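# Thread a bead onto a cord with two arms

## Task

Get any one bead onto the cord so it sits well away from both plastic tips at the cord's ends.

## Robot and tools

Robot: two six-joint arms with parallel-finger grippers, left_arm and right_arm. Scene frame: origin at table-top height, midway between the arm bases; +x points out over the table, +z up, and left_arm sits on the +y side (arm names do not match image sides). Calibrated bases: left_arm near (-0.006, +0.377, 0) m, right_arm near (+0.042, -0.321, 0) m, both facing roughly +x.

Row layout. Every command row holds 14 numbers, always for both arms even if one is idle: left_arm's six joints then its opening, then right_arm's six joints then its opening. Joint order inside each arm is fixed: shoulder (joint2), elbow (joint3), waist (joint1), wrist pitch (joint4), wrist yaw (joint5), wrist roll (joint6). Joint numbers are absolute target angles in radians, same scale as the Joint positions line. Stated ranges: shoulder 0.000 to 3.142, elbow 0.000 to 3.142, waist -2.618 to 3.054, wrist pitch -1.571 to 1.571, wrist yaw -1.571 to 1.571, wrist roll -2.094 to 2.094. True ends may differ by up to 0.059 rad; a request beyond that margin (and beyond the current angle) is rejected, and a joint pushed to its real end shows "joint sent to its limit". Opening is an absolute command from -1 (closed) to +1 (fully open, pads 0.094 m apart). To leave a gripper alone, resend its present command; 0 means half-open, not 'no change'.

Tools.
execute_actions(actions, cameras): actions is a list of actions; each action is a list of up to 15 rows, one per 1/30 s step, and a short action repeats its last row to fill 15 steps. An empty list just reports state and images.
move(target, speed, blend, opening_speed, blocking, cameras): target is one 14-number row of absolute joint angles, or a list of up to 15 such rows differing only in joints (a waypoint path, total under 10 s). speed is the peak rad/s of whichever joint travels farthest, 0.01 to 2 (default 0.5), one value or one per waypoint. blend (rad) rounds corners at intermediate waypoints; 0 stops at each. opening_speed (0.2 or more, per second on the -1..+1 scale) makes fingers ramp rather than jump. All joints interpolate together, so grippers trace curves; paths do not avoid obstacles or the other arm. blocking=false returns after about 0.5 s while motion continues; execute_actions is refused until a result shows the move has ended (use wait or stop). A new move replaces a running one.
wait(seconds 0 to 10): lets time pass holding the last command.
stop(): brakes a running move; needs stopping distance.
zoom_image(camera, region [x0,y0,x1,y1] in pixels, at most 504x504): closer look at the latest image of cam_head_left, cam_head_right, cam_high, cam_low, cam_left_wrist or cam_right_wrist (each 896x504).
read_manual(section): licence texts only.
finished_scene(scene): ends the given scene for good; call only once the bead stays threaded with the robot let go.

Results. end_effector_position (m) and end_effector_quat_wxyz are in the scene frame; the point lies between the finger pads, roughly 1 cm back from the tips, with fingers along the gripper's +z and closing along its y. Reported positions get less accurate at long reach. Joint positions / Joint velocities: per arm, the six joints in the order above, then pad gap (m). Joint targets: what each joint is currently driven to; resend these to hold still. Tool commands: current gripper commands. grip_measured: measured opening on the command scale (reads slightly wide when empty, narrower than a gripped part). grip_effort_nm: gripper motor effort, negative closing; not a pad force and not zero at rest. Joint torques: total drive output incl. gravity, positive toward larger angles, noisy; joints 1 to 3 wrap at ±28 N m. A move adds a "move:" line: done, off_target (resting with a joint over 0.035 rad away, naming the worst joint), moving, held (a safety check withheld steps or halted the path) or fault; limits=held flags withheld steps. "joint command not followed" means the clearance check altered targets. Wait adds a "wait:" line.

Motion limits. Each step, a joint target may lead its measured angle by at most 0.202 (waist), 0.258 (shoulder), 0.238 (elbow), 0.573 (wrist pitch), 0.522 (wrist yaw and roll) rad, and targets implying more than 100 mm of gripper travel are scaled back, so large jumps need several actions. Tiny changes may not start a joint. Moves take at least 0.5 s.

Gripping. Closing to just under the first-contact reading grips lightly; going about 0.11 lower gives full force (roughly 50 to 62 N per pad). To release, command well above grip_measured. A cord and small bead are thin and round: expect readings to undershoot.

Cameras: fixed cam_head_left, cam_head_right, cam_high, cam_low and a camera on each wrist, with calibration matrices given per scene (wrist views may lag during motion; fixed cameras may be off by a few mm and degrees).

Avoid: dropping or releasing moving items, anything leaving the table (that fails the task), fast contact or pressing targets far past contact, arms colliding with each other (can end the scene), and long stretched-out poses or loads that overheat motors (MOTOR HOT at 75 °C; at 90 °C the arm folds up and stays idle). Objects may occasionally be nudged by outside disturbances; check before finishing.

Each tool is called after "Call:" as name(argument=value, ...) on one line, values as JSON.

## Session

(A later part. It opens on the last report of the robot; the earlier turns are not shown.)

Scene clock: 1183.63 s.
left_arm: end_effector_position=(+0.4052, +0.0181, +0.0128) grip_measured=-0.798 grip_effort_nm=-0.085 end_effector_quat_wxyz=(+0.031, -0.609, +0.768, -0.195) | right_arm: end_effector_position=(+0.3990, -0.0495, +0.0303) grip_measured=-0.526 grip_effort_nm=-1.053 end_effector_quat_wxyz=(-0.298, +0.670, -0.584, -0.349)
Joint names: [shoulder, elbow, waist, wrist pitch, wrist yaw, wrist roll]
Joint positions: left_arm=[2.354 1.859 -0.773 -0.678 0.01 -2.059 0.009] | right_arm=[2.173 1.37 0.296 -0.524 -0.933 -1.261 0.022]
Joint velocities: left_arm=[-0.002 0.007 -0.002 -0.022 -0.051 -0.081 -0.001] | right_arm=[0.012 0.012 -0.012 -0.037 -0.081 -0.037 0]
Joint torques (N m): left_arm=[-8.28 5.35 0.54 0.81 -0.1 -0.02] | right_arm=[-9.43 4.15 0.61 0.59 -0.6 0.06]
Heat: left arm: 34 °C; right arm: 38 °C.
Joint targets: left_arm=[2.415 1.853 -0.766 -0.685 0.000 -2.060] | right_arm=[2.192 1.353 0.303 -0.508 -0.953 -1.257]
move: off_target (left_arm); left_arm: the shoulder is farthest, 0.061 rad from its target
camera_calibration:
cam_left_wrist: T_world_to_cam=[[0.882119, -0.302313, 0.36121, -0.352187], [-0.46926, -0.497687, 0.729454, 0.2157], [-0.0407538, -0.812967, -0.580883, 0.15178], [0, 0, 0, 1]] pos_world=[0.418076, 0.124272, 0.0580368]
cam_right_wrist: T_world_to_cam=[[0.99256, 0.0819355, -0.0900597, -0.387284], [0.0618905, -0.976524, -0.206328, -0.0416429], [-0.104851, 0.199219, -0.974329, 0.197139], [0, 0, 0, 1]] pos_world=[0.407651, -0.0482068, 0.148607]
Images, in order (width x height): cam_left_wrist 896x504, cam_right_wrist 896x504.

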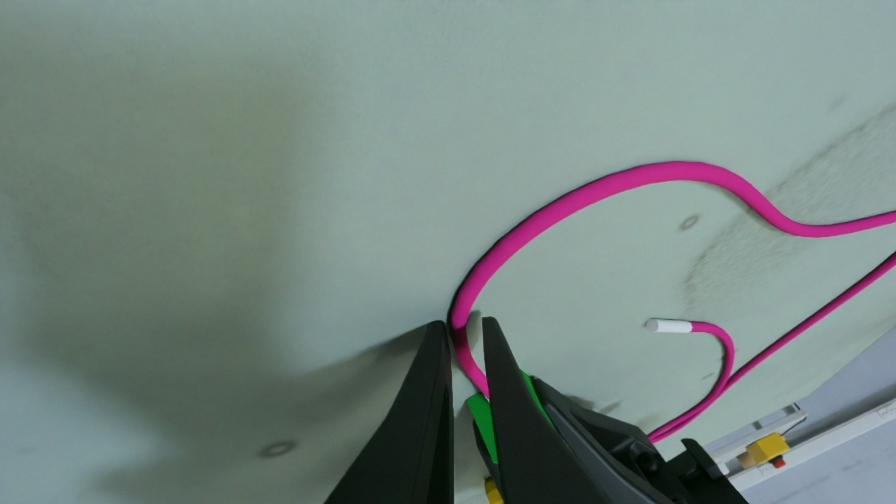

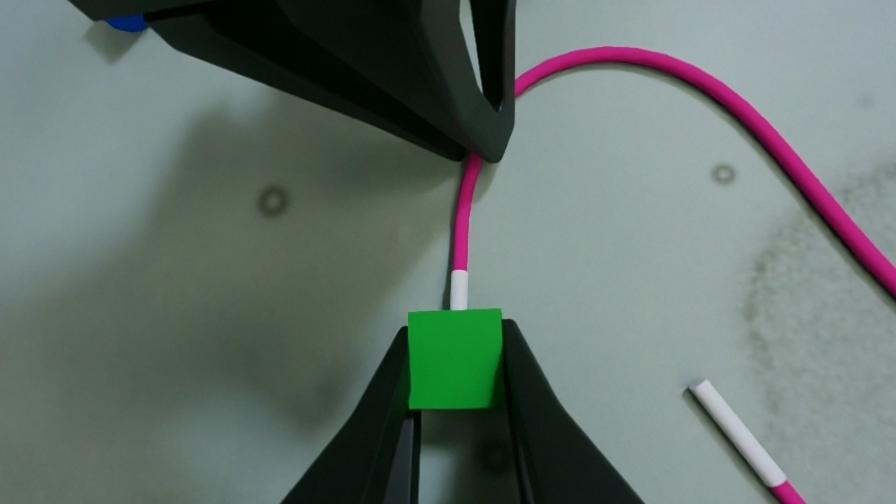

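Call:
move(target=[2.425,1.853,-0.766,-0.685,0.0,-2.06,-1,2.192,1.353,0.303,-0.508,-0.953,-1.257,-0.68], speed=0.1, opening_speed=0.3, cameras=["cam_left_wrist","cam_right_wrist"])

Call:
zoom_image(camera="cam_left_wrist", region=[360, 220, 560, 420])

Scene clock: 1189.27 s.
left_arm: end_effector_position=(+0.4083, +0.0154, +0.0122) grip_measured=-0.989 grip_effort_nm=-0.579 end_effector_quat_wxyz=(+0.033, -0.608, +0.767, -0.202) | right_arm: end_effector_position=(+0.3990, -0.0495, +0.0303) grip_measured=-0.526 grip_effort_nm=-1.053 end_effector_quat_wxyz=(-0.298, +0.670, -0.584, -0.349)
Joint names: [shoulder, elbow, waist, wrist pitch, wrist yaw, wrist roll]
Joint positions: left_arm=[2.359 1.859 -0.773 -0.658 0.01 -2.059 0.001] | right_arm=[2.173 1.37 0.296 -0.524 -0.933 -1.261 0.022]
Joint velocities: left_arm=[0.017 -0.002 0.012 0.022 -0.037 0.037 -0.001] | right_arm=[-0.007 -0.027 -0.007 0.051 0.051 0.051 0]
Joint torques (N m): left_arm=[-7.94 5.38 0.54 0.65 -0.09 -0.02] | right_arm=[-9.42 4.14 0.65 0.59 -0.62 0.05]
Heat: left arm: 34 °C; right arm: 38 °C.
Joint targets: left_arm=[2.425 1.853 -0.766 -0.685 0.000 -2.060] | right_arm=[2.192 1.353 0.303 -0.508 -0.953 -1.257]
move: off_target (left_arm); left_arm: the shoulder is farthest, 0.066 rad from its target
camera_calibration:
cam_left_wrist: T_world_to_cam=[[0.877846, -0.298592, 0.374471, -0.353989], [-0.477744, -0.490646, 0.728716, 0.219692], [-0.0338562, -0.818602, -0.573362, 0.146568], [0, 0, 0, 1]] pos_world=[0.420667, 0.122073, 0.0565027]
cam_right_wrist: T_world_to_cam=[[0.99256, 0.0819355, -0.0900597, -0.387284], [0.0618905, -0.976524, -0.206328, -0.0416429], [-0.104851, 0.199219, -0.974329, 0.197139], [0, 0, 0, 1]] pos_world=[0.407651, -0.0482068, 0.148607]
Images, in order (width x height): cam_left_wrist 896x504, cam_right_wrist 896x504.

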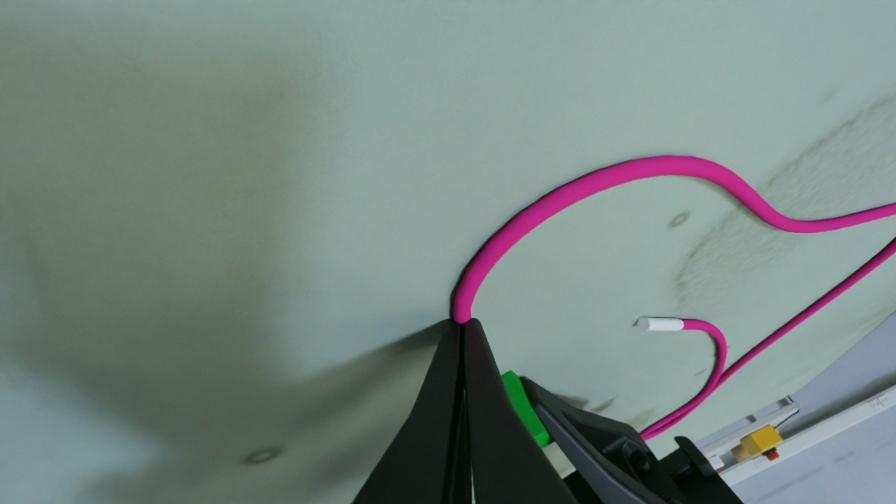

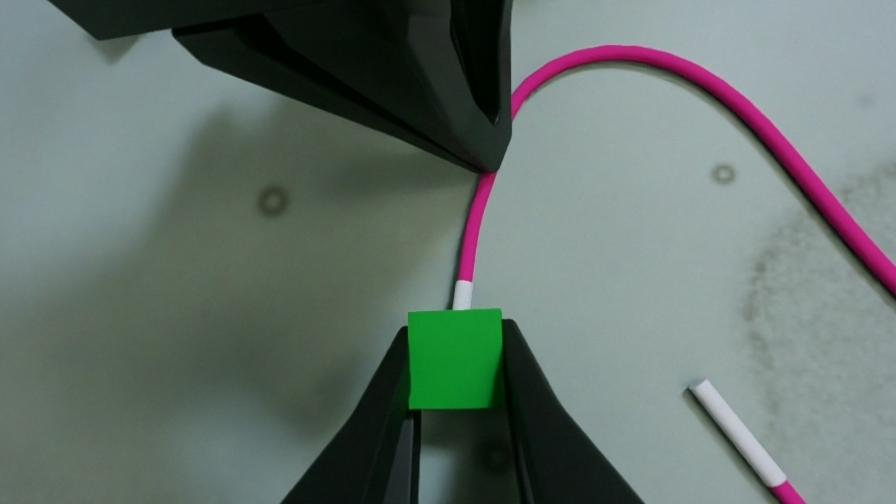

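Scaled by 2.520 from the camera's 896x504 image, which has a finer 1280x720 frame.

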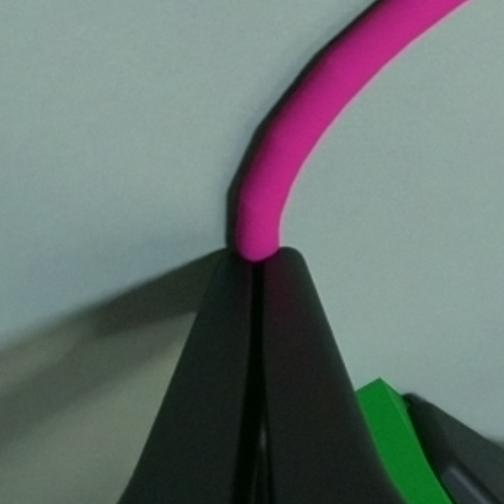

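Call:
move(target=[2.435,1.853,-0.796,-0.635,0.0,-2.06,-1,2.192,1.353,0.303,-0.508,-0.953,-1.257,-0.68], speed=0.06, cameras=["cam_left_wrist","cam_right_wrist"])

Scene clock: 1196.50 s.
left_arm: end_effector_position=(+0.4110, +0.0130, +0.0134) grip_measured=-0.990 grip_effort_nm=-0.520 end_effector_quat_wxyz=(+0.034, -0.607, +0.766, -0.210) | right_arm: end_effector_position=(+0.3990, -0.0495, +0.0303) grip_measured=-0.526 grip_effort_nm=-1.053 end_effector_quat_wxyz=(-0.298, +0.670, -0.584, -0.349)
Joint names: [shoulder, elbow, waist, wrist pitch, wrist yaw, wrist roll]
Joint positions: left_arm=[2.36 1.859 -0.773 -0.642 0.01 -2.059 0] | right_arm=[2.173 1.37 0.296 -0.524 -0.933 -1.261 0.022]
Joint velocities: left_arm=[0.022 -0.002 -0.002 -0.11 -0.007 0.007 -0.001] | right_arm=[0.007 -0.007 -0.007 -0.037 -0.022 -0.037 0.001]
Joint torques (N m): left_arm=[-13.41 5.82 -0.01 0.83 -0.01 -0.01] | right_arm=[-9.44 4.1 0.57 0.57 -0.6 0.06]
Heat: left arm: 33 °C; right arm: 38 °C.
Joint targets: left_arm=[2.360 1.859 -0.773 -0.650 0.010 -2.059] | right_arm=[2.192 1.353 0.303 -0.508 -0.953 -1.257]
led back after a hold (left arm): the arm was led back toward your command in small steps, so it may still be short of it.
move: held (left_arm; a check stopped the path); limits=held; left_arm: the shoulder is farthest, 0.075 rad from its target
joint command not followed: on one or more control steps a check withheld the commanded joint targets of the left arm, and it was not sent them on those steps.
cause: the commanded joint targets, or the way to them, would bring a part of the robot too close to another arm (this arm's wrist (the part past the wrist pitch) and the right arm's wrist camera).
camera_calibration:
cam_left_wrist: T_world_to_cam=[[0.873503, -0.294812, 0.3874, -0.355911], [-0.486038, -0.48308, 0.728286, 0.222209], [-0.0275621, -0.824451, -0.565262, 0.142783], [0, 0, 0, 1]] pos_world=[0.422827, 0.120136, 0.0567576]
cam_right_wrist: T_world_to_cam=[[0.99256, 0.0819355, -0.0900597, -0.387284], [0.0618905, -0.976524, -0.206328, -0.0416429], [-0.104851, 0.199219, -0.974329, 0.197139], [0, 0, 0, 1]] pos_world=[0.407651, -0.0482068, 0.148607]
Images, in order (width x height): cam_left_wrist 896x504, cam_right_wrist 896x504.

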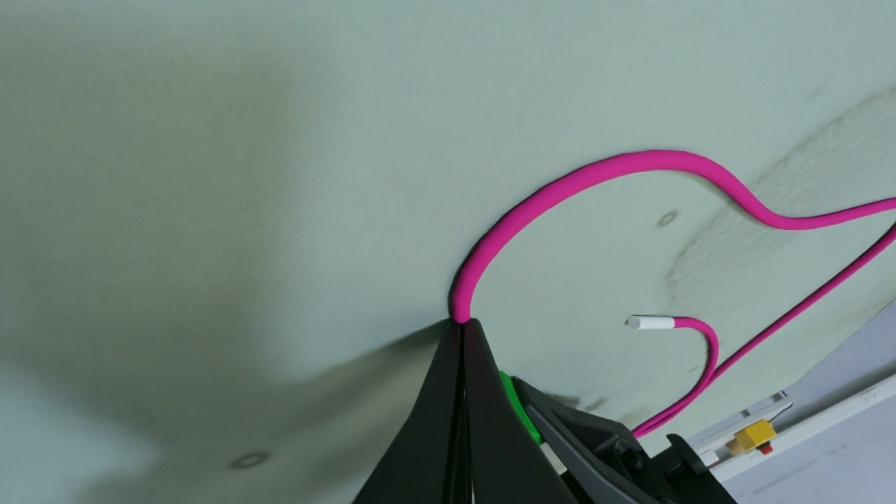

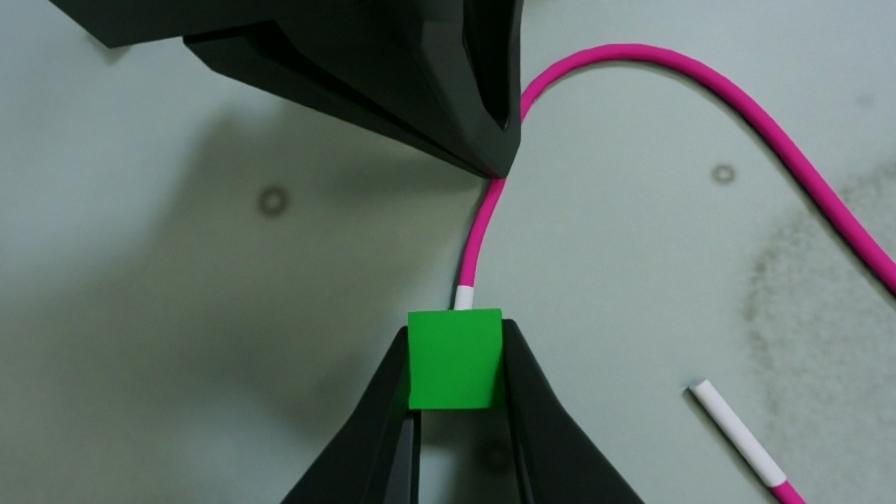

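Call:
move(target=[2.405,1.853,-0.793,-0.685,0.0,-2.06,-1,2.192,1.353,0.303,-0.508,-0.953,-1.257,-0.68], speed=0.06, cameras=["cam_left_wrist","cam_right_wrist"])

Scene clock: 1233.87 s.
left_arm: end_effector_position=(+0.4107, +0.0098, +0.0143) grip_measured=-0.997 grip_effort_nm=-0.149 end_effector_quat_wxyz=(+0.034, -0.605, +0.766, -0.214) | right_arm: end_effector_position=(+0.3990, -0.0495, +0.0303) grip_measured=-0.526 grip_effort_nm=-1.062 end_effector_quat_wxyz=(-0.298, +0.670, -0.584, -0.349)
Joint names: [shoulder, elbow, waist, wrist pitch, wrist yaw, wrist roll]
Joint positions: left_arm=[2.36 1.859 -0.778 -0.633 0.009 -2.059 0] | right_arm=[2.173 1.37 0.296 -0.524 -0.933 -1.261 0.022]
Joint velocities: left_arm=[0.012 -0.007 -0.017 0.007 0.051 0.037 0] | right_arm=[-0.002 -0.007 -0.012 0.022 0.066 -0.081 0]
Joint torques (N m): left_arm=[-13.39 5.82 -0.01 0.85 -0.01 -0.01] | right_arm=[-9.44 4.15 0.54 0.58 -0.61 0.04]
Heat: left arm: 38 °C; right arm: 38 °C.
Joint targets: left_arm=[2.360 1.859 -0.778 -0.642 0.009 -2.059] | right_arm=[2.192 1.353 0.303 -0.508 -0.953 -1.257]
move: held (left_arm; a check stopped the path); limits=held; left_arm: the wrist pitch is farthest, 0.052 rad from its target
joint command not followed: on one or more control steps a check withheld the commanded joint targets of the left arm, and it was not sent them on those steps.
cause: the commanded joint targets, or the way to them, would bring a part of the robot too close to another arm (this arm's wrist (the part past the wrist pitch) and the right arm's wrist camera).
camera_calibration:
cam_left_wrist: T_world_to_cam=[[0.869482, -0.296898, 0.394782, -0.355369], [-0.493195, -0.477166, 0.727373, 0.22277], [-0.0275787, -0.827142, -0.561315, 0.140593], [0, 0, 0, 1]] pos_world=[0.422733, 0.117081, 0.0571735]
cam_right_wrist: T_world_to_cam=[[0.99256, 0.0819355, -0.0900597, -0.387284], [0.0618905, -0.976524, -0.206328, -0.0416429], [-0.104851, 0.199219, -0.974329, 0.197139], [0, 0, 0, 1]] pos_world=[0.407651, -0.0482068, 0.148607]
Images, in order (width x height): cam_left_wrist 896x504, cam_right_wrist 896x504.

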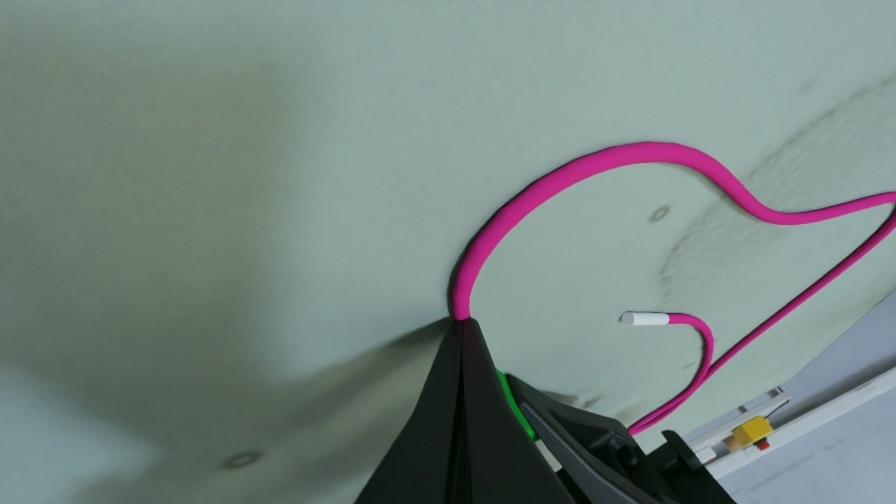

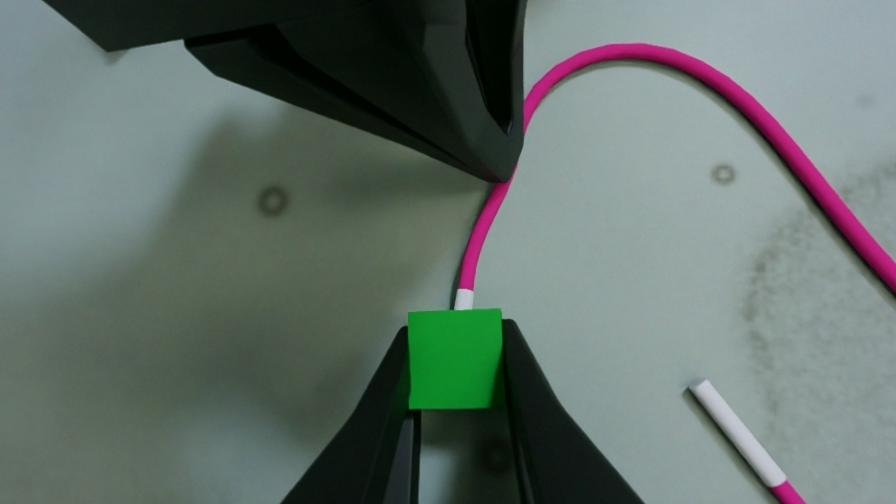

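Call:
move(target=[2.340,1.859,-0.760,-0.66,0.0,-2.06,-0.5,2.192,1.353,0.303,-0.508,-0.953,-1.257,-0.68], speed=0.15, cameras=[])

Call:
move(target=[2.030,1.335,-0.726,-0.205,0.0,-2.06,-0.5,2.192,1.353,0.303,-0.508,-0.953,-1.257,-0.68], speed=0.4, cameras=["cam_left_wrist","cam_right_wrist"])

Scene clock: 1255.37 s.
left_arm: end_effector_position=(+0.4163, +0.0110, +0.0166) grip_measured=-0.502 grip_effort_nm=0.090 end_effector_quat_wxyz=(+0.037, -0.607, +0.762, -0.221) | right_arm: end_effector_position=(+0.3990, -0.0495, +0.0303) grip_measured=-0.526 grip_effort_nm=-1.053 end_effector_quat_wxyz=(-0.298, +0.670, -0.584, -0.349)
Joint names: [shoulder, elbow, waist, wrist pitch, wrist yaw, wrist roll]
Joint positions: left_arm=[2.36 1.862 -0.77 -0.622 0.009 -2.06 0.023] | right_arm=[2.173 1.37 0.296 -0.524 -0.933 -1.261 0.022]
Joint velocities: left_arm=[0.007 0.002 0.007 0.007 0.037 -0.007 0] | right_arm=[-0.017 -0.022 0.017 0.037 0.022 -0.037 0]
Joint torques (N m): left_arm=[-15.1 5.64 0.8 0.6 -0.09 -0.01] | right_arm=[-9.4 4.12 0.57 0.58 -0.61 0.04]
Heat: left arm: 39 °C; right arm: 38 °C.
Joint targets: left_arm=[2.340 1.859 -0.760 -0.660 0.000 -2.060] | right_arm=[2.192 1.353 0.303 -0.508 -0.953 -1.257]
move: off_target (left_arm); left_arm: the wrist pitch is farthest, 0.038 rad from its target
No camera images: "cameras" was empty.

Scene clock: 1257.37 s.
left_arm: end_effector_position=(+0.3929, +0.0552, +0.0225) grip_measured=-0.502 grip_effort_nm=0.090 end_effector_quat_wxyz=(+0.056, -0.607, +0.736, -0.295) | right_arm: end_effector_position=(+0.3990, -0.0495, +0.0303) grip_measured=-0.526 grip_effort_nm=-1.057 end_effector_quat_wxyz=(-0.298, +0.670, -0.584, -0.349)
Joint names: [shoulder, elbow, waist, wrist pitch, wrist yaw, wrist roll]
Joint positions: left_arm=[2.086 1.34 -0.734 -0.215 0.009 -2.06 0.023] | right_arm=[2.173 1.37 0.296 -0.524 -0.933 -1.261 0.022]
Joint velocities: left_arm=[-0.002 -0.002 0.007 0.022 -0.022 0.007 0.001] | right_arm=[-0.017 -0.012 -0.017 -0.066 0.007 -0.051 -0.001]
Joint torques (N m): left_arm=[-16.03 5.23 0.66 1.18 -0.09 -0.01] | right_arm=[-9.32 4.14 0.57 0.59 -0.61 0.04]
Heat: left arm: 39 °C; right arm: 38 °C.
Joint targets: left_arm=[2.030 1.335 -0.726 -0.205 0.000 -2.060] | right_arm=[2.192 1.353 0.303 -0.508 -0.953 -1.257]
move: off_target (left_arm); left_arm: the shoulder is farthest, 0.056 rad from its target
camera_calibration:
cam_left_wrist: T_world_to_cam=[[0.818722, -0.206849, 0.535638, -0.317899], [-0.568755, -0.420209, 0.707066, 0.256678], [0.0788243, -0.883537, -0.461681, 0.141366], [0, 0, 0, 1]] pos_world=[0.395114, 0.167004, 0.0540561]
cam_right_wrist: T_world_to_cam=[[0.99256, 0.0819355, -0.0900597, -0.387284], [0.0618905, -0.976524, -0.206328, -0.0416429], [-0.104851, 0.199219, -0.974329, 0.197139], [0, 0, 0, 1]] pos_world=[0.407651, -0.0482068, 0.148607]
Images, in order (width x height): cam_left_wrist 896x504, cam_right_wrist 896x504.

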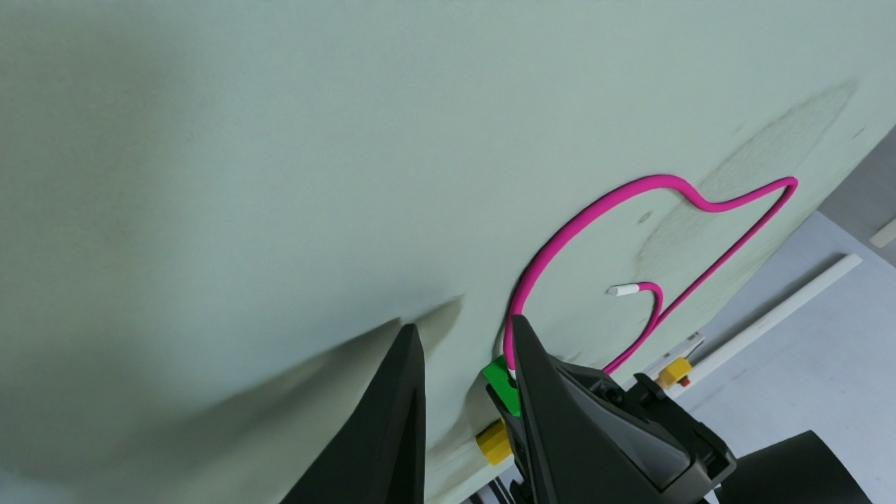

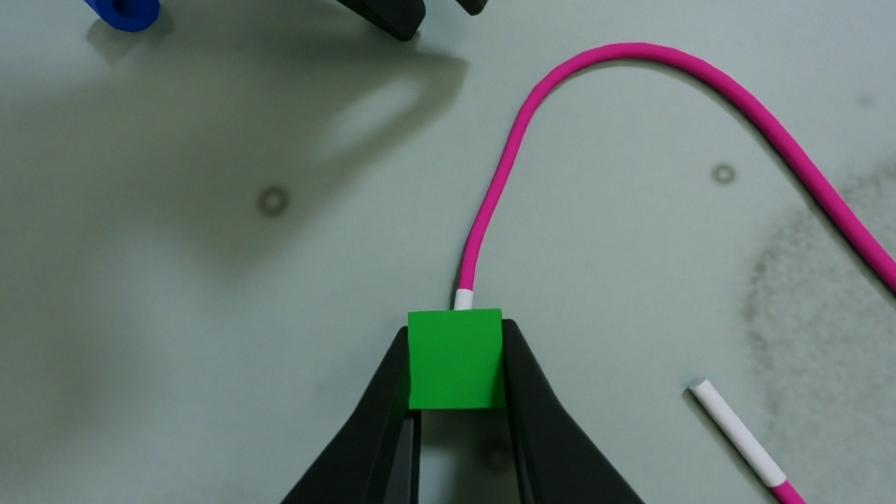

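Call:
move(target=[2.030,1.335,-0.726,-0.205,0.0,-2.06,-0.5,2.115,1.353,0.303,-0.508,-0.953,-1.257,-0.68], speed=0.1, cameras=["cam_left_wrist","cam_right_wrist"])

Scene clock: 1263.17 s.
left_arm: end_effector_position=(+0.3930, +0.0552, +0.0226) grip_measured=-0.502 grip_effort_nm=0.100 end_effector_quat_wxyz=(+0.056, -0.607, +0.736, -0.296) | right_arm: end_effector_position=(+0.3999, -0.0492, +0.0353) grip_measured=-0.526 grip_effort_nm=-1.057 end_effector_quat_wxyz=(-0.303, +0.671, -0.581, -0.346)
Joint names: [shoulder, elbow, waist, wrist pitch, wrist yaw, wrist roll]
Joint positions: left_arm=[2.086 1.34 -0.734 -0.214 0.009 -2.06 0.023] | right_arm=[2.161 1.37 0.296 -0.524 -0.933 -1.261 0.022]
Joint velocities: left_arm=[-0.007 -0.012 0.002 0.066 -0.051 0.066 0] | right_arm=[0.012 -0.017 -0.002 0.007 -0.022 0.007 0.001]
Joint torques (N m): left_arm=[-16.03 5.23 0.68 1.19 -0.09 0] | right_arm=[-14.5 4.19 0.59 0.6 -0.61 0.03]
Heat: left arm: 39 °C; right arm: 38 °C.
Joint targets: left_arm=[2.030 1.335 -0.726 -0.205 0.000 -2.060] | right_arm=[2.115 1.353 0.303 -0.508 -0.953 -1.257]
move: off_target (left_arm, right_arm); left_arm: the shoulder is farthest, 0.056 rad from its target; right_arm: the shoulder is farthest, 0.046 rad from its target
camera_calibration:
cam_left_wrist: T_world_to_cam=[[0.818403, -0.206593, 0.536224, -0.317978], [-0.569175, -0.419871, 0.706929, 0.256779], [0.0790985, -0.883758, -0.461211, 0.141214], [0, 0, 0, 1]] pos_world=[0.395217, 0.166921, 0.0541125]
cam_right_wrist: T_world_to_cam=[[0.993534, 0.0822623, -0.0782481, -0.388644], [0.0642961, -0.975716, -0.209388, -0.0411707], [-0.0935727, 0.203003, -0.974697, 0.197692], [0, 0, 0, 1]] pos_world=[0.407276, -0.0483323, 0.153658]
Images, in order (width x height): cam_left_wrist 896x504, cam_right_wrist 896x504.

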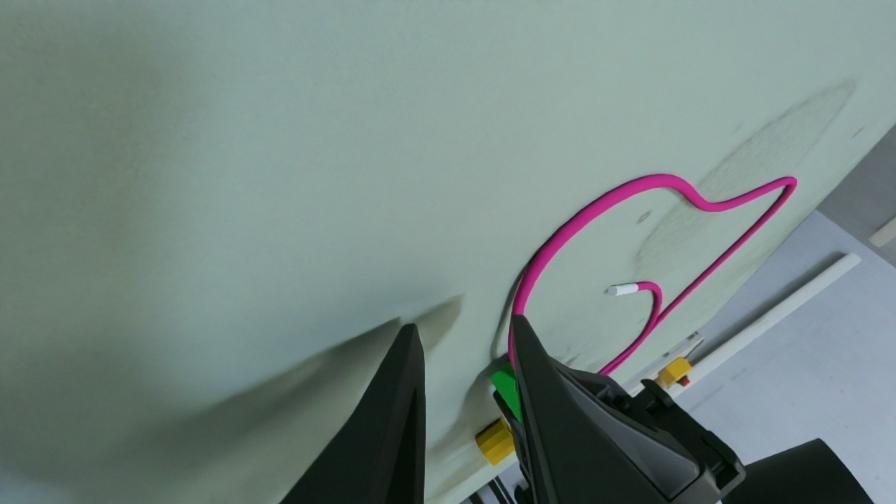

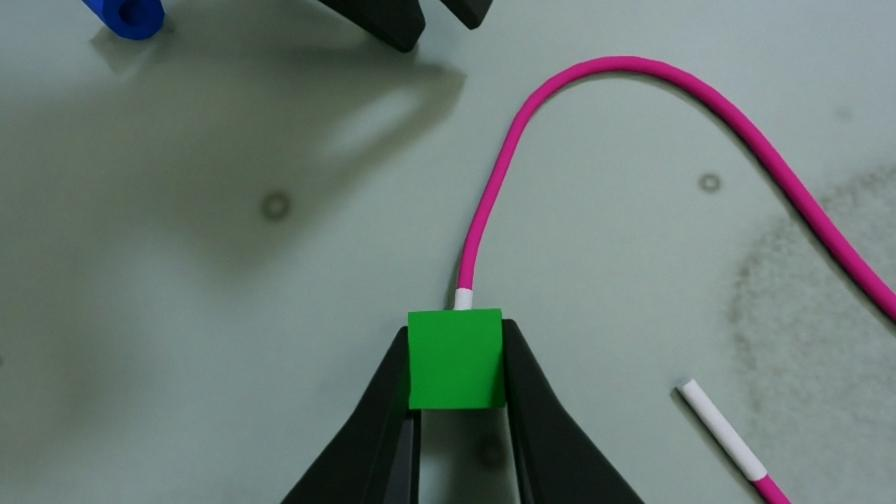

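Call:
move(target=[2.030,1.335,-0.726,-0.205,0.0,-2.06,-0.5,2.088,1.353,0.303,-0.508,-0.953,-1.257,-0.68], speed=0.1, cameras=["cam_left_wrist","cam_right_wrist"])

Call:
zoom_image(camera="cam_left_wrist", region=[400, 250, 600, 450])

Scene clock: 1270.00 s.
left_arm: end_effector_position=(+0.3931, +0.0551, +0.0227) grip_measured=-0.502 grip_effort_nm=0.085 end_effector_quat_wxyz=(+0.056, -0.607, +0.736, -0.296) | right_arm: end_effector_position=(+0.4020, -0.0485, +0.0466) grip_measured=-0.526 grip_effort_nm=-1.057 end_effector_quat_wxyz=(-0.314, +0.674, -0.576, -0.340)
Joint names: [shoulder, elbow, waist, wrist pitch, wrist yaw, wrist roll]
Joint positions: left_arm=[2.086 1.34 -0.734 -0.213 0.009 -2.06 0.023] | right_arm=[2.133 1.37 0.296 -0.524 -0.933 -1.261 0.022]
Joint velocities: left_arm=[-0.002 -0.017 -0.022 -0.051 -0.095 0.022 0] | right_arm=[0.027 0.002 0.002 -0.007 -0.051 -0.007 0]
Joint torques (N m): left_arm=[-16.05 5.23 0.68 1.18 -0.09 -0.01] | right_arm=[-14.27 4.26 0.62 0.63 -0.61 0.06]
Heat: left arm: 40 °C; right arm: 41 °C.
Joint targets: left_arm=[2.030 1.335 -0.726 -0.205 0.000 -2.060] | right_arm=[2.088 1.353 0.303 -0.508 -0.953 -1.257]
move: off_target (left_arm, right_arm); left_arm: the shoulder is farthest, 0.056 rad from its target; right_arm: the shoulder is farthest, 0.045 rad from its target
camera_calibration:
cam_left_wrist: T_world_to_cam=[[0.818244, -0.206464, 0.536516, -0.318018], [-0.569385, -0.419702, 0.70686, 0.256829], [0.0792355, -0.883868, -0.460976, 0.141139], [0, 0, 0, 1]] pos_world=[0.395268, 0.16688, 0.0541408]
cam_right_wrist: T_world_to_cam=[[0.995244, 0.0828359, -0.0512621, -0.391772], [0.0699152, -0.973831, -0.216252, -0.0401015], [-0.0678341, 0.21164, -0.974991, 0.198889], [0, 0, 0, 1]] pos_world=[0.406204, -0.0486921, 0.16516]
Images, in order (width x height): cam_left_wrist 896x504, cam_right_wrist 896x504.

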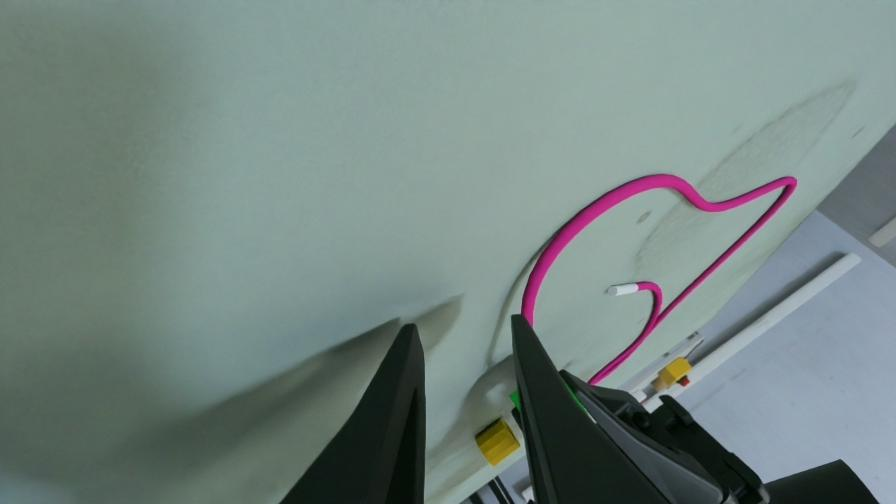

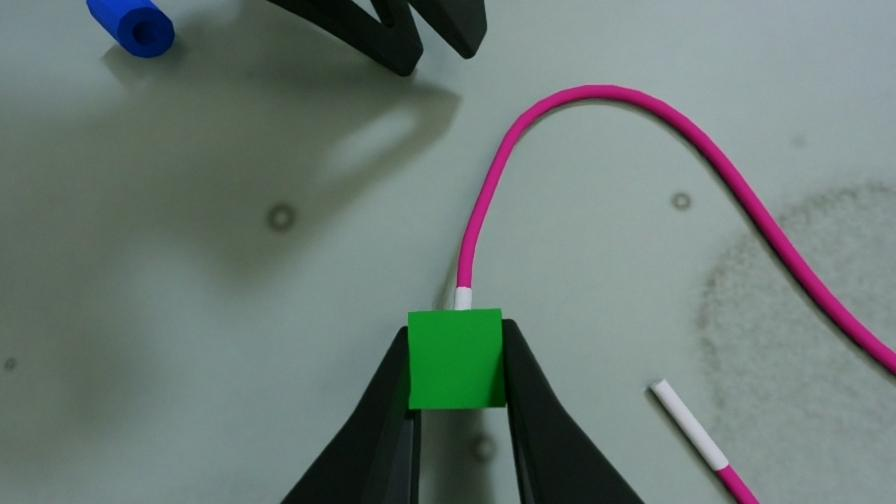

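Scaled by 2.520 from the camera's 896x504 image, which has a finer 1280x720 frame.

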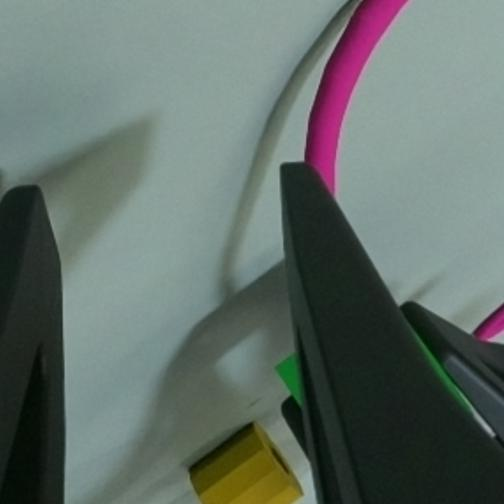

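Call:
move(target=[[2.05,1.55,-0.726,-0.36,0.0,-2.06,-0.5,2.088,1.353,0.303,-0.508,-0.953,-1.257,-0.68],[2.115,1.55,-0.772,-0.337,0.0,-2.06,-0.5,2.088,1.353,0.303,-0.508,-0.953,-1.257,-0.68]], speed=0.3, cameras=["cam_left_wrist","cam_right_wrist"])

Scene clock: 1282.73 s.
left_arm: end_effector_position=(+0.4050, +0.0209, +0.0713) grip_measured=-0.502 grip_effort_nm=0.090 end_effector_quat_wxyz=(+0.056, -0.588, +0.739, -0.323) | right_arm: end_effector_position=(+0.4020, -0.0485, +0.0466) grip_measured=-0.526 grip_effort_nm=-1.057 end_effector_quat_wxyz=(-0.314, +0.674, -0.576, -0.340)
Joint names: [shoulder, elbow, waist, wrist pitch, wrist yaw, wrist roll]
Joint positions: left_arm=[2.093 1.525 -0.77 -0.334 0.008 -2.06 0.023] | right_arm=[2.133 1.37 0.296 -0.524 -0.933 -1.261 0.022]
Joint velocities: left_arm=[-0.002 0.002 -0.017 -0.037 -0.037 0.022 -0.001] | right_arm=[-0.002 -0.012 0.012 0.007 -0.022 -0.066 0]
Joint torques (N m): left_arm=[-9.74 8.02 -0.24 1.15 -0.08 0] | right_arm=[-14.3 4.31 0.68 0.65 -0.61 0.05]
Heat: left arm: 40 °C; right arm: 43 °C.
Joint targets: left_arm=[2.115 1.550 -0.772 -0.337 0.000 -2.060] | right_arm=[2.088 1.353 0.303 -0.508 -0.953 -1.257]
move: off_target (right_arm); right_arm: the shoulder is farthest, 0.045 rad from its target
camera_calibration:
cam_left_wrist: T_world_to_cam=[[0.786127, -0.21435, 0.579705, -0.350758], [-0.614356, -0.373589, 0.69498, 0.232996], [0.0676027, -0.902488, -0.425376, 0.13496], [0, 0, 0, 1]] pos_world=[0.409759, 0.133659, 0.0988171]
cam_right_wrist: T_world_to_cam=[[0.995244, 0.0828359, -0.0512621, -0.391772], [0.0699152, -0.973831, -0.216252, -0.0401015], [-0.0678341, 0.21164, -0.974991, 0.198889], [0, 0, 0, 1]] pos_world=[0.406204, -0.0486921, 0.16516]
Images, in order (width x height): cam_left_wrist 896x504, cam_right_wrist 896x504.

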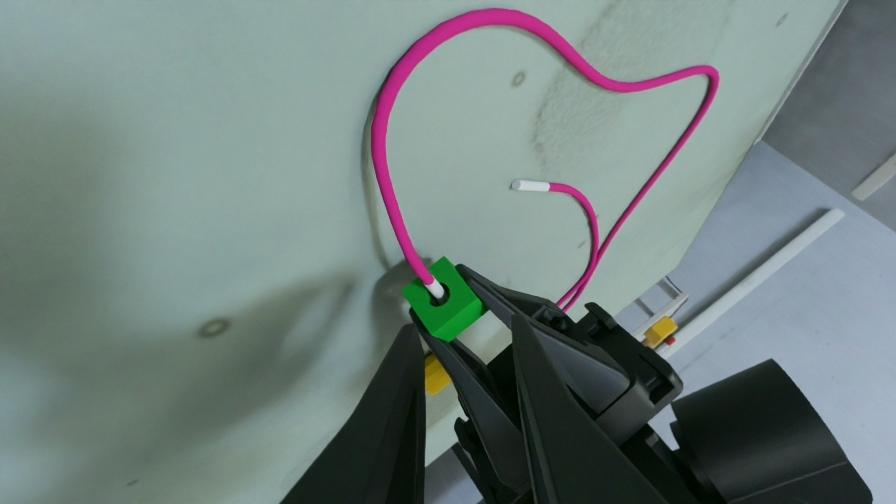

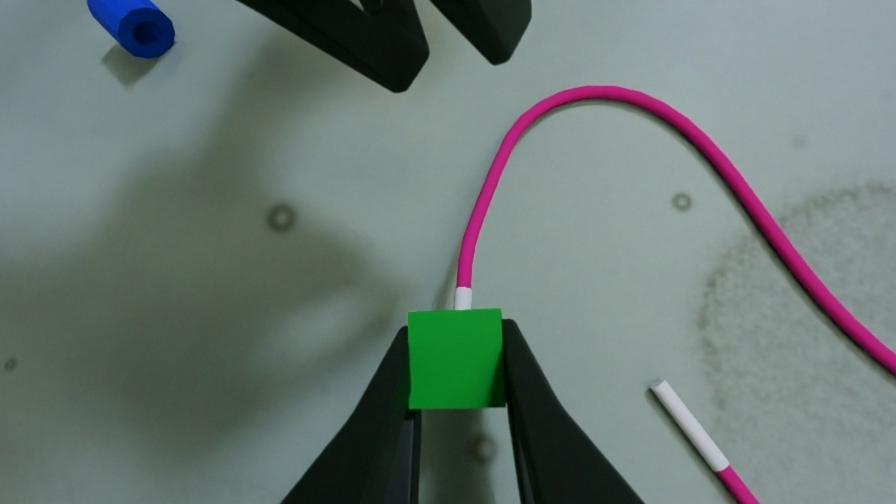

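Call:
move(target=[2.165,1.49,-0.778,-0.230,0.0,-2.06,-0.5,2.088,1.353,0.303,-0.508,-0.953,-1.257,-0.68], speed=0.2, cameras=["cam_left_wrist","cam_right_wrist"])

Scene clock: 1288.33 s.
left_arm: end_effector_position=(+0.4095, +0.0170, +0.0456) grip_measured=-0.502 grip_effort_nm=0.095 end_effector_quat_wxyz=(+0.057, -0.587, +0.738, -0.328) | right_arm: end_effector_position=(+0.4020, -0.0485, +0.0466) grip_measured=-0.526 grip_effort_nm=-1.053 end_effector_quat_wxyz=(-0.314, +0.674, -0.576, -0.340)
Joint names: [shoulder, elbow, waist, wrist pitch, wrist yaw, wrist roll]
Joint positions: left_arm=[2.145 1.493 -0.77 -0.241 0.008 -2.06 0.023] | right_arm=[2.133 1.37 0.296 -0.524 -0.933 -1.261 0.022]
Joint velocities: left_arm=[0.017 0.002 -0.007 0.007 -0.051 -0.081 0] | right_arm=[-0.007 0.002 0.002 -0.022 -0.037 -0.066 -0.001]
Joint torques (N m): left_arm=[-10.25 5.68 -0.68 1.24 -0.09 -0.01] | right_arm=[-14.32 4.26 0.61 0.65 -0.61 0.03]
Heat: left arm: 38 °C; right arm: 44 °C.
Joint targets: left_arm=[2.165 1.490 -0.778 -0.230 0.000 -2.060] | right_arm=[2.088 1.353 0.303 -0.508 -0.953 -1.257]
move: off_target (right_arm); right_arm: the shoulder is farthest, 0.045 rad from its target
camera_calibration:
cam_left_wrist: T_world_to_cam=[[0.78209, -0.210857, 0.586408, -0.33898], [-0.619161, -0.369432, 0.692935, 0.254118], [0.0705275, -0.905019, -0.419484, 0.118808], [0, 0, 0, 1]] pos_world=[0.414074, 0.129927, 0.0725308]
cam_right_wrist: T_world_to_cam=[[0.995244, 0.0828359, -0.0512621, -0.391772], [0.0699152, -0.973831, -0.216252, -0.0401015], [-0.0678341, 0.21164, -0.974991, 0.198889], [0, 0, 0, 1]] pos_world=[0.406204, -0.0486921, 0.16516]
Images, in order (width x height): cam_left_wrist 896x504, cam_right_wrist 896x504.

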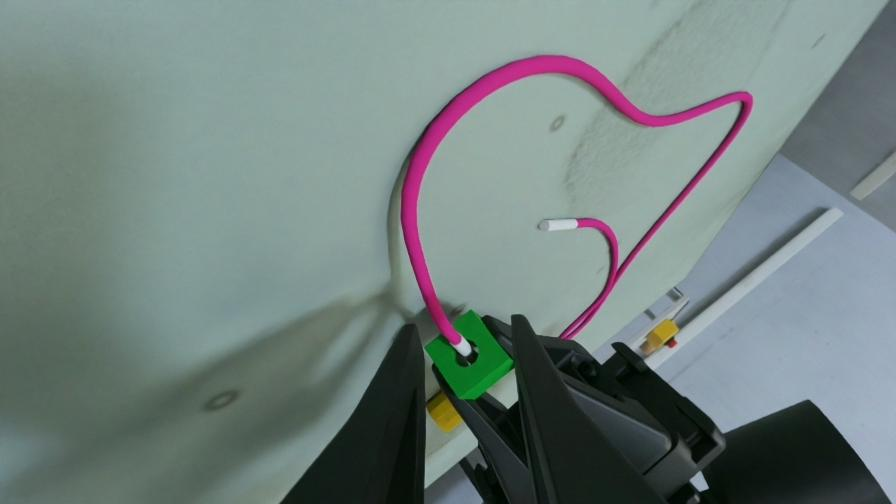

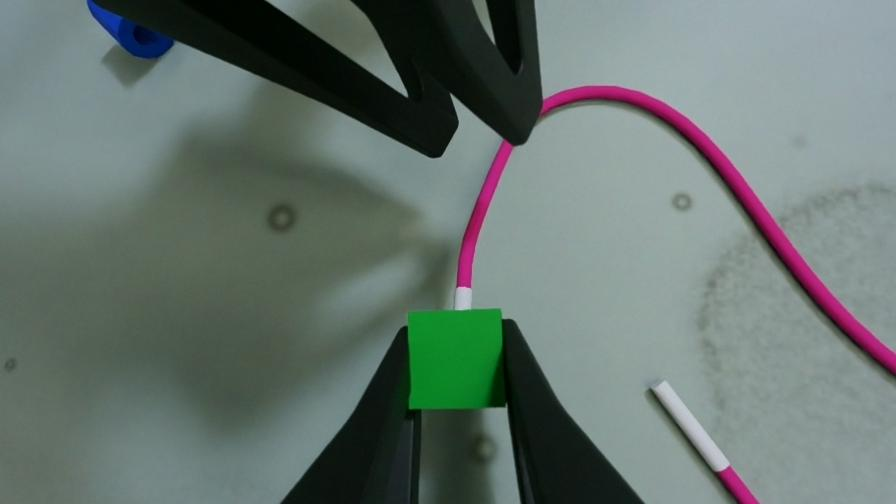

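Call:
move(target=[2.210,1.461,-0.778,-0.160,0.0,-2.06,-0.5,2.088,1.353,0.303,-0.508,-0.953,-1.257,-0.68], speed=0.15, cameras=["cam_left_wrist","cam_right_wrist"])

Call:
zoom_image(camera="cam_right_wrist", region=[360, 60, 620, 320])

Call:
zoom_image(camera="cam_left_wrist", region=[380, 220, 580, 420])

Scene clock: 1298.37 s.
left_arm: end_effector_position=(+0.4102, +0.0164, +0.0215) grip_measured=-0.502 grip_effort_nm=0.095 end_effector_quat_wxyz=(+0.057, -0.588, +0.738, -0.326) | right_arm: end_effector_position=(+0.4020, -0.0485, +0.0466) grip_measured=-0.526 grip_effort_nm=-1.057 end_effector_quat_wxyz=(-0.314, +0.674, -0.576, -0.340)
Joint names: [shoulder, elbow, waist, wrist pitch, wrist yaw, wrist roll]
Joint positions: left_arm=[2.19 1.464 -0.77 -0.17 0.008 -2.06 0.023] | right_arm=[2.133 1.37 0.296 -0.524 -0.933 -1.261 0.022]
Joint velocities: left_arm=[0.002 -0.007 -0.017 -0.037 -0.007 -0.007 0.001] | right_arm=[0.002 0.012 -0.002 0.022 0.007 -0.007 0]
Joint torques (N m): left_arm=[-10.39 5.5 -0.66 1.27 -0.09 -0.01] | right_arm=[-14.28 4.3 0.64 0.64 -0.6 0.05]
Heat: left arm: 37 °C; right arm: 44 °C.
Joint targets: left_arm=[2.210 1.461 -0.778 -0.160 0.000 -2.060] | right_arm=[2.088 1.353 0.303 -0.508 -0.953 -1.257]
move: off_target (right_arm); right_arm: the shoulder is farthest, 0.045 rad from its target
camera_calibration:
cam_left_wrist: T_world_to_cam=[[0.783778, -0.212317, 0.583621, -0.326183], [-0.617161, -0.371163, 0.693794, 0.270219], [0.0693138, -0.903969, -0.421943, 0.108603], [0, 0, 0, 1]] pos_world=[0.414896, 0.129215, 0.0487151]
cam_right_wrist: T_world_to_cam=[[0.995244, 0.0828359, -0.0512621, -0.391772], [0.0699152, -0.973831, -0.216252, -0.0401015], [-0.0678341, 0.21164, -0.974991, 0.198889], [0, 0, 0, 1]] pos_world=[0.406204, -0.0486921, 0.16516]
Images, in order (width x height): cam_left_wrist 896x504, cam_right_wrist 896x504.

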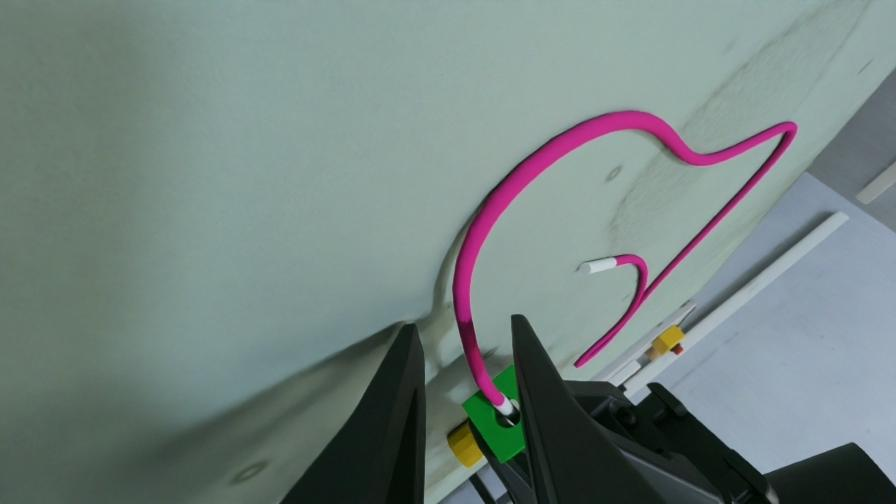

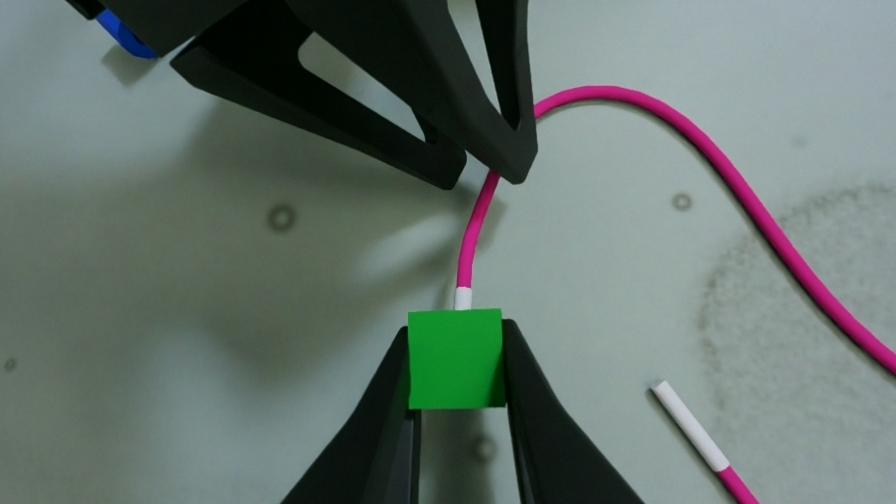

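Scaled by 1.938 from the camera's 896x504 image, which has a finer 1280x720 frame.

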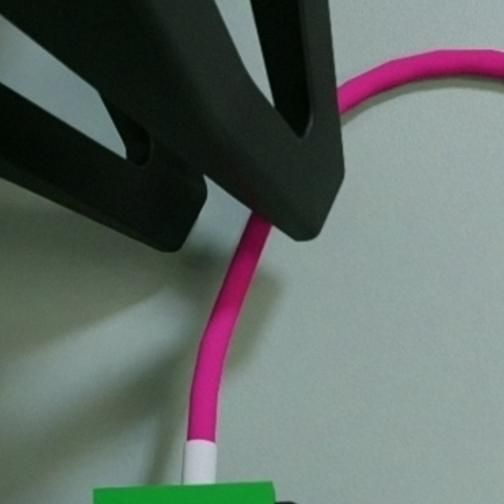

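Scaled by 2.520 from the camera's 896x504 image, which has a finer 1280x720 frame.

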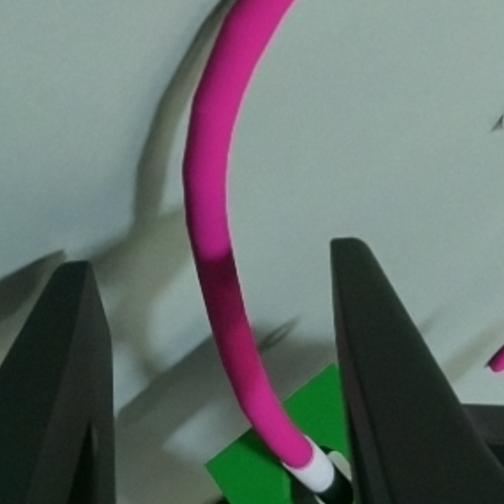

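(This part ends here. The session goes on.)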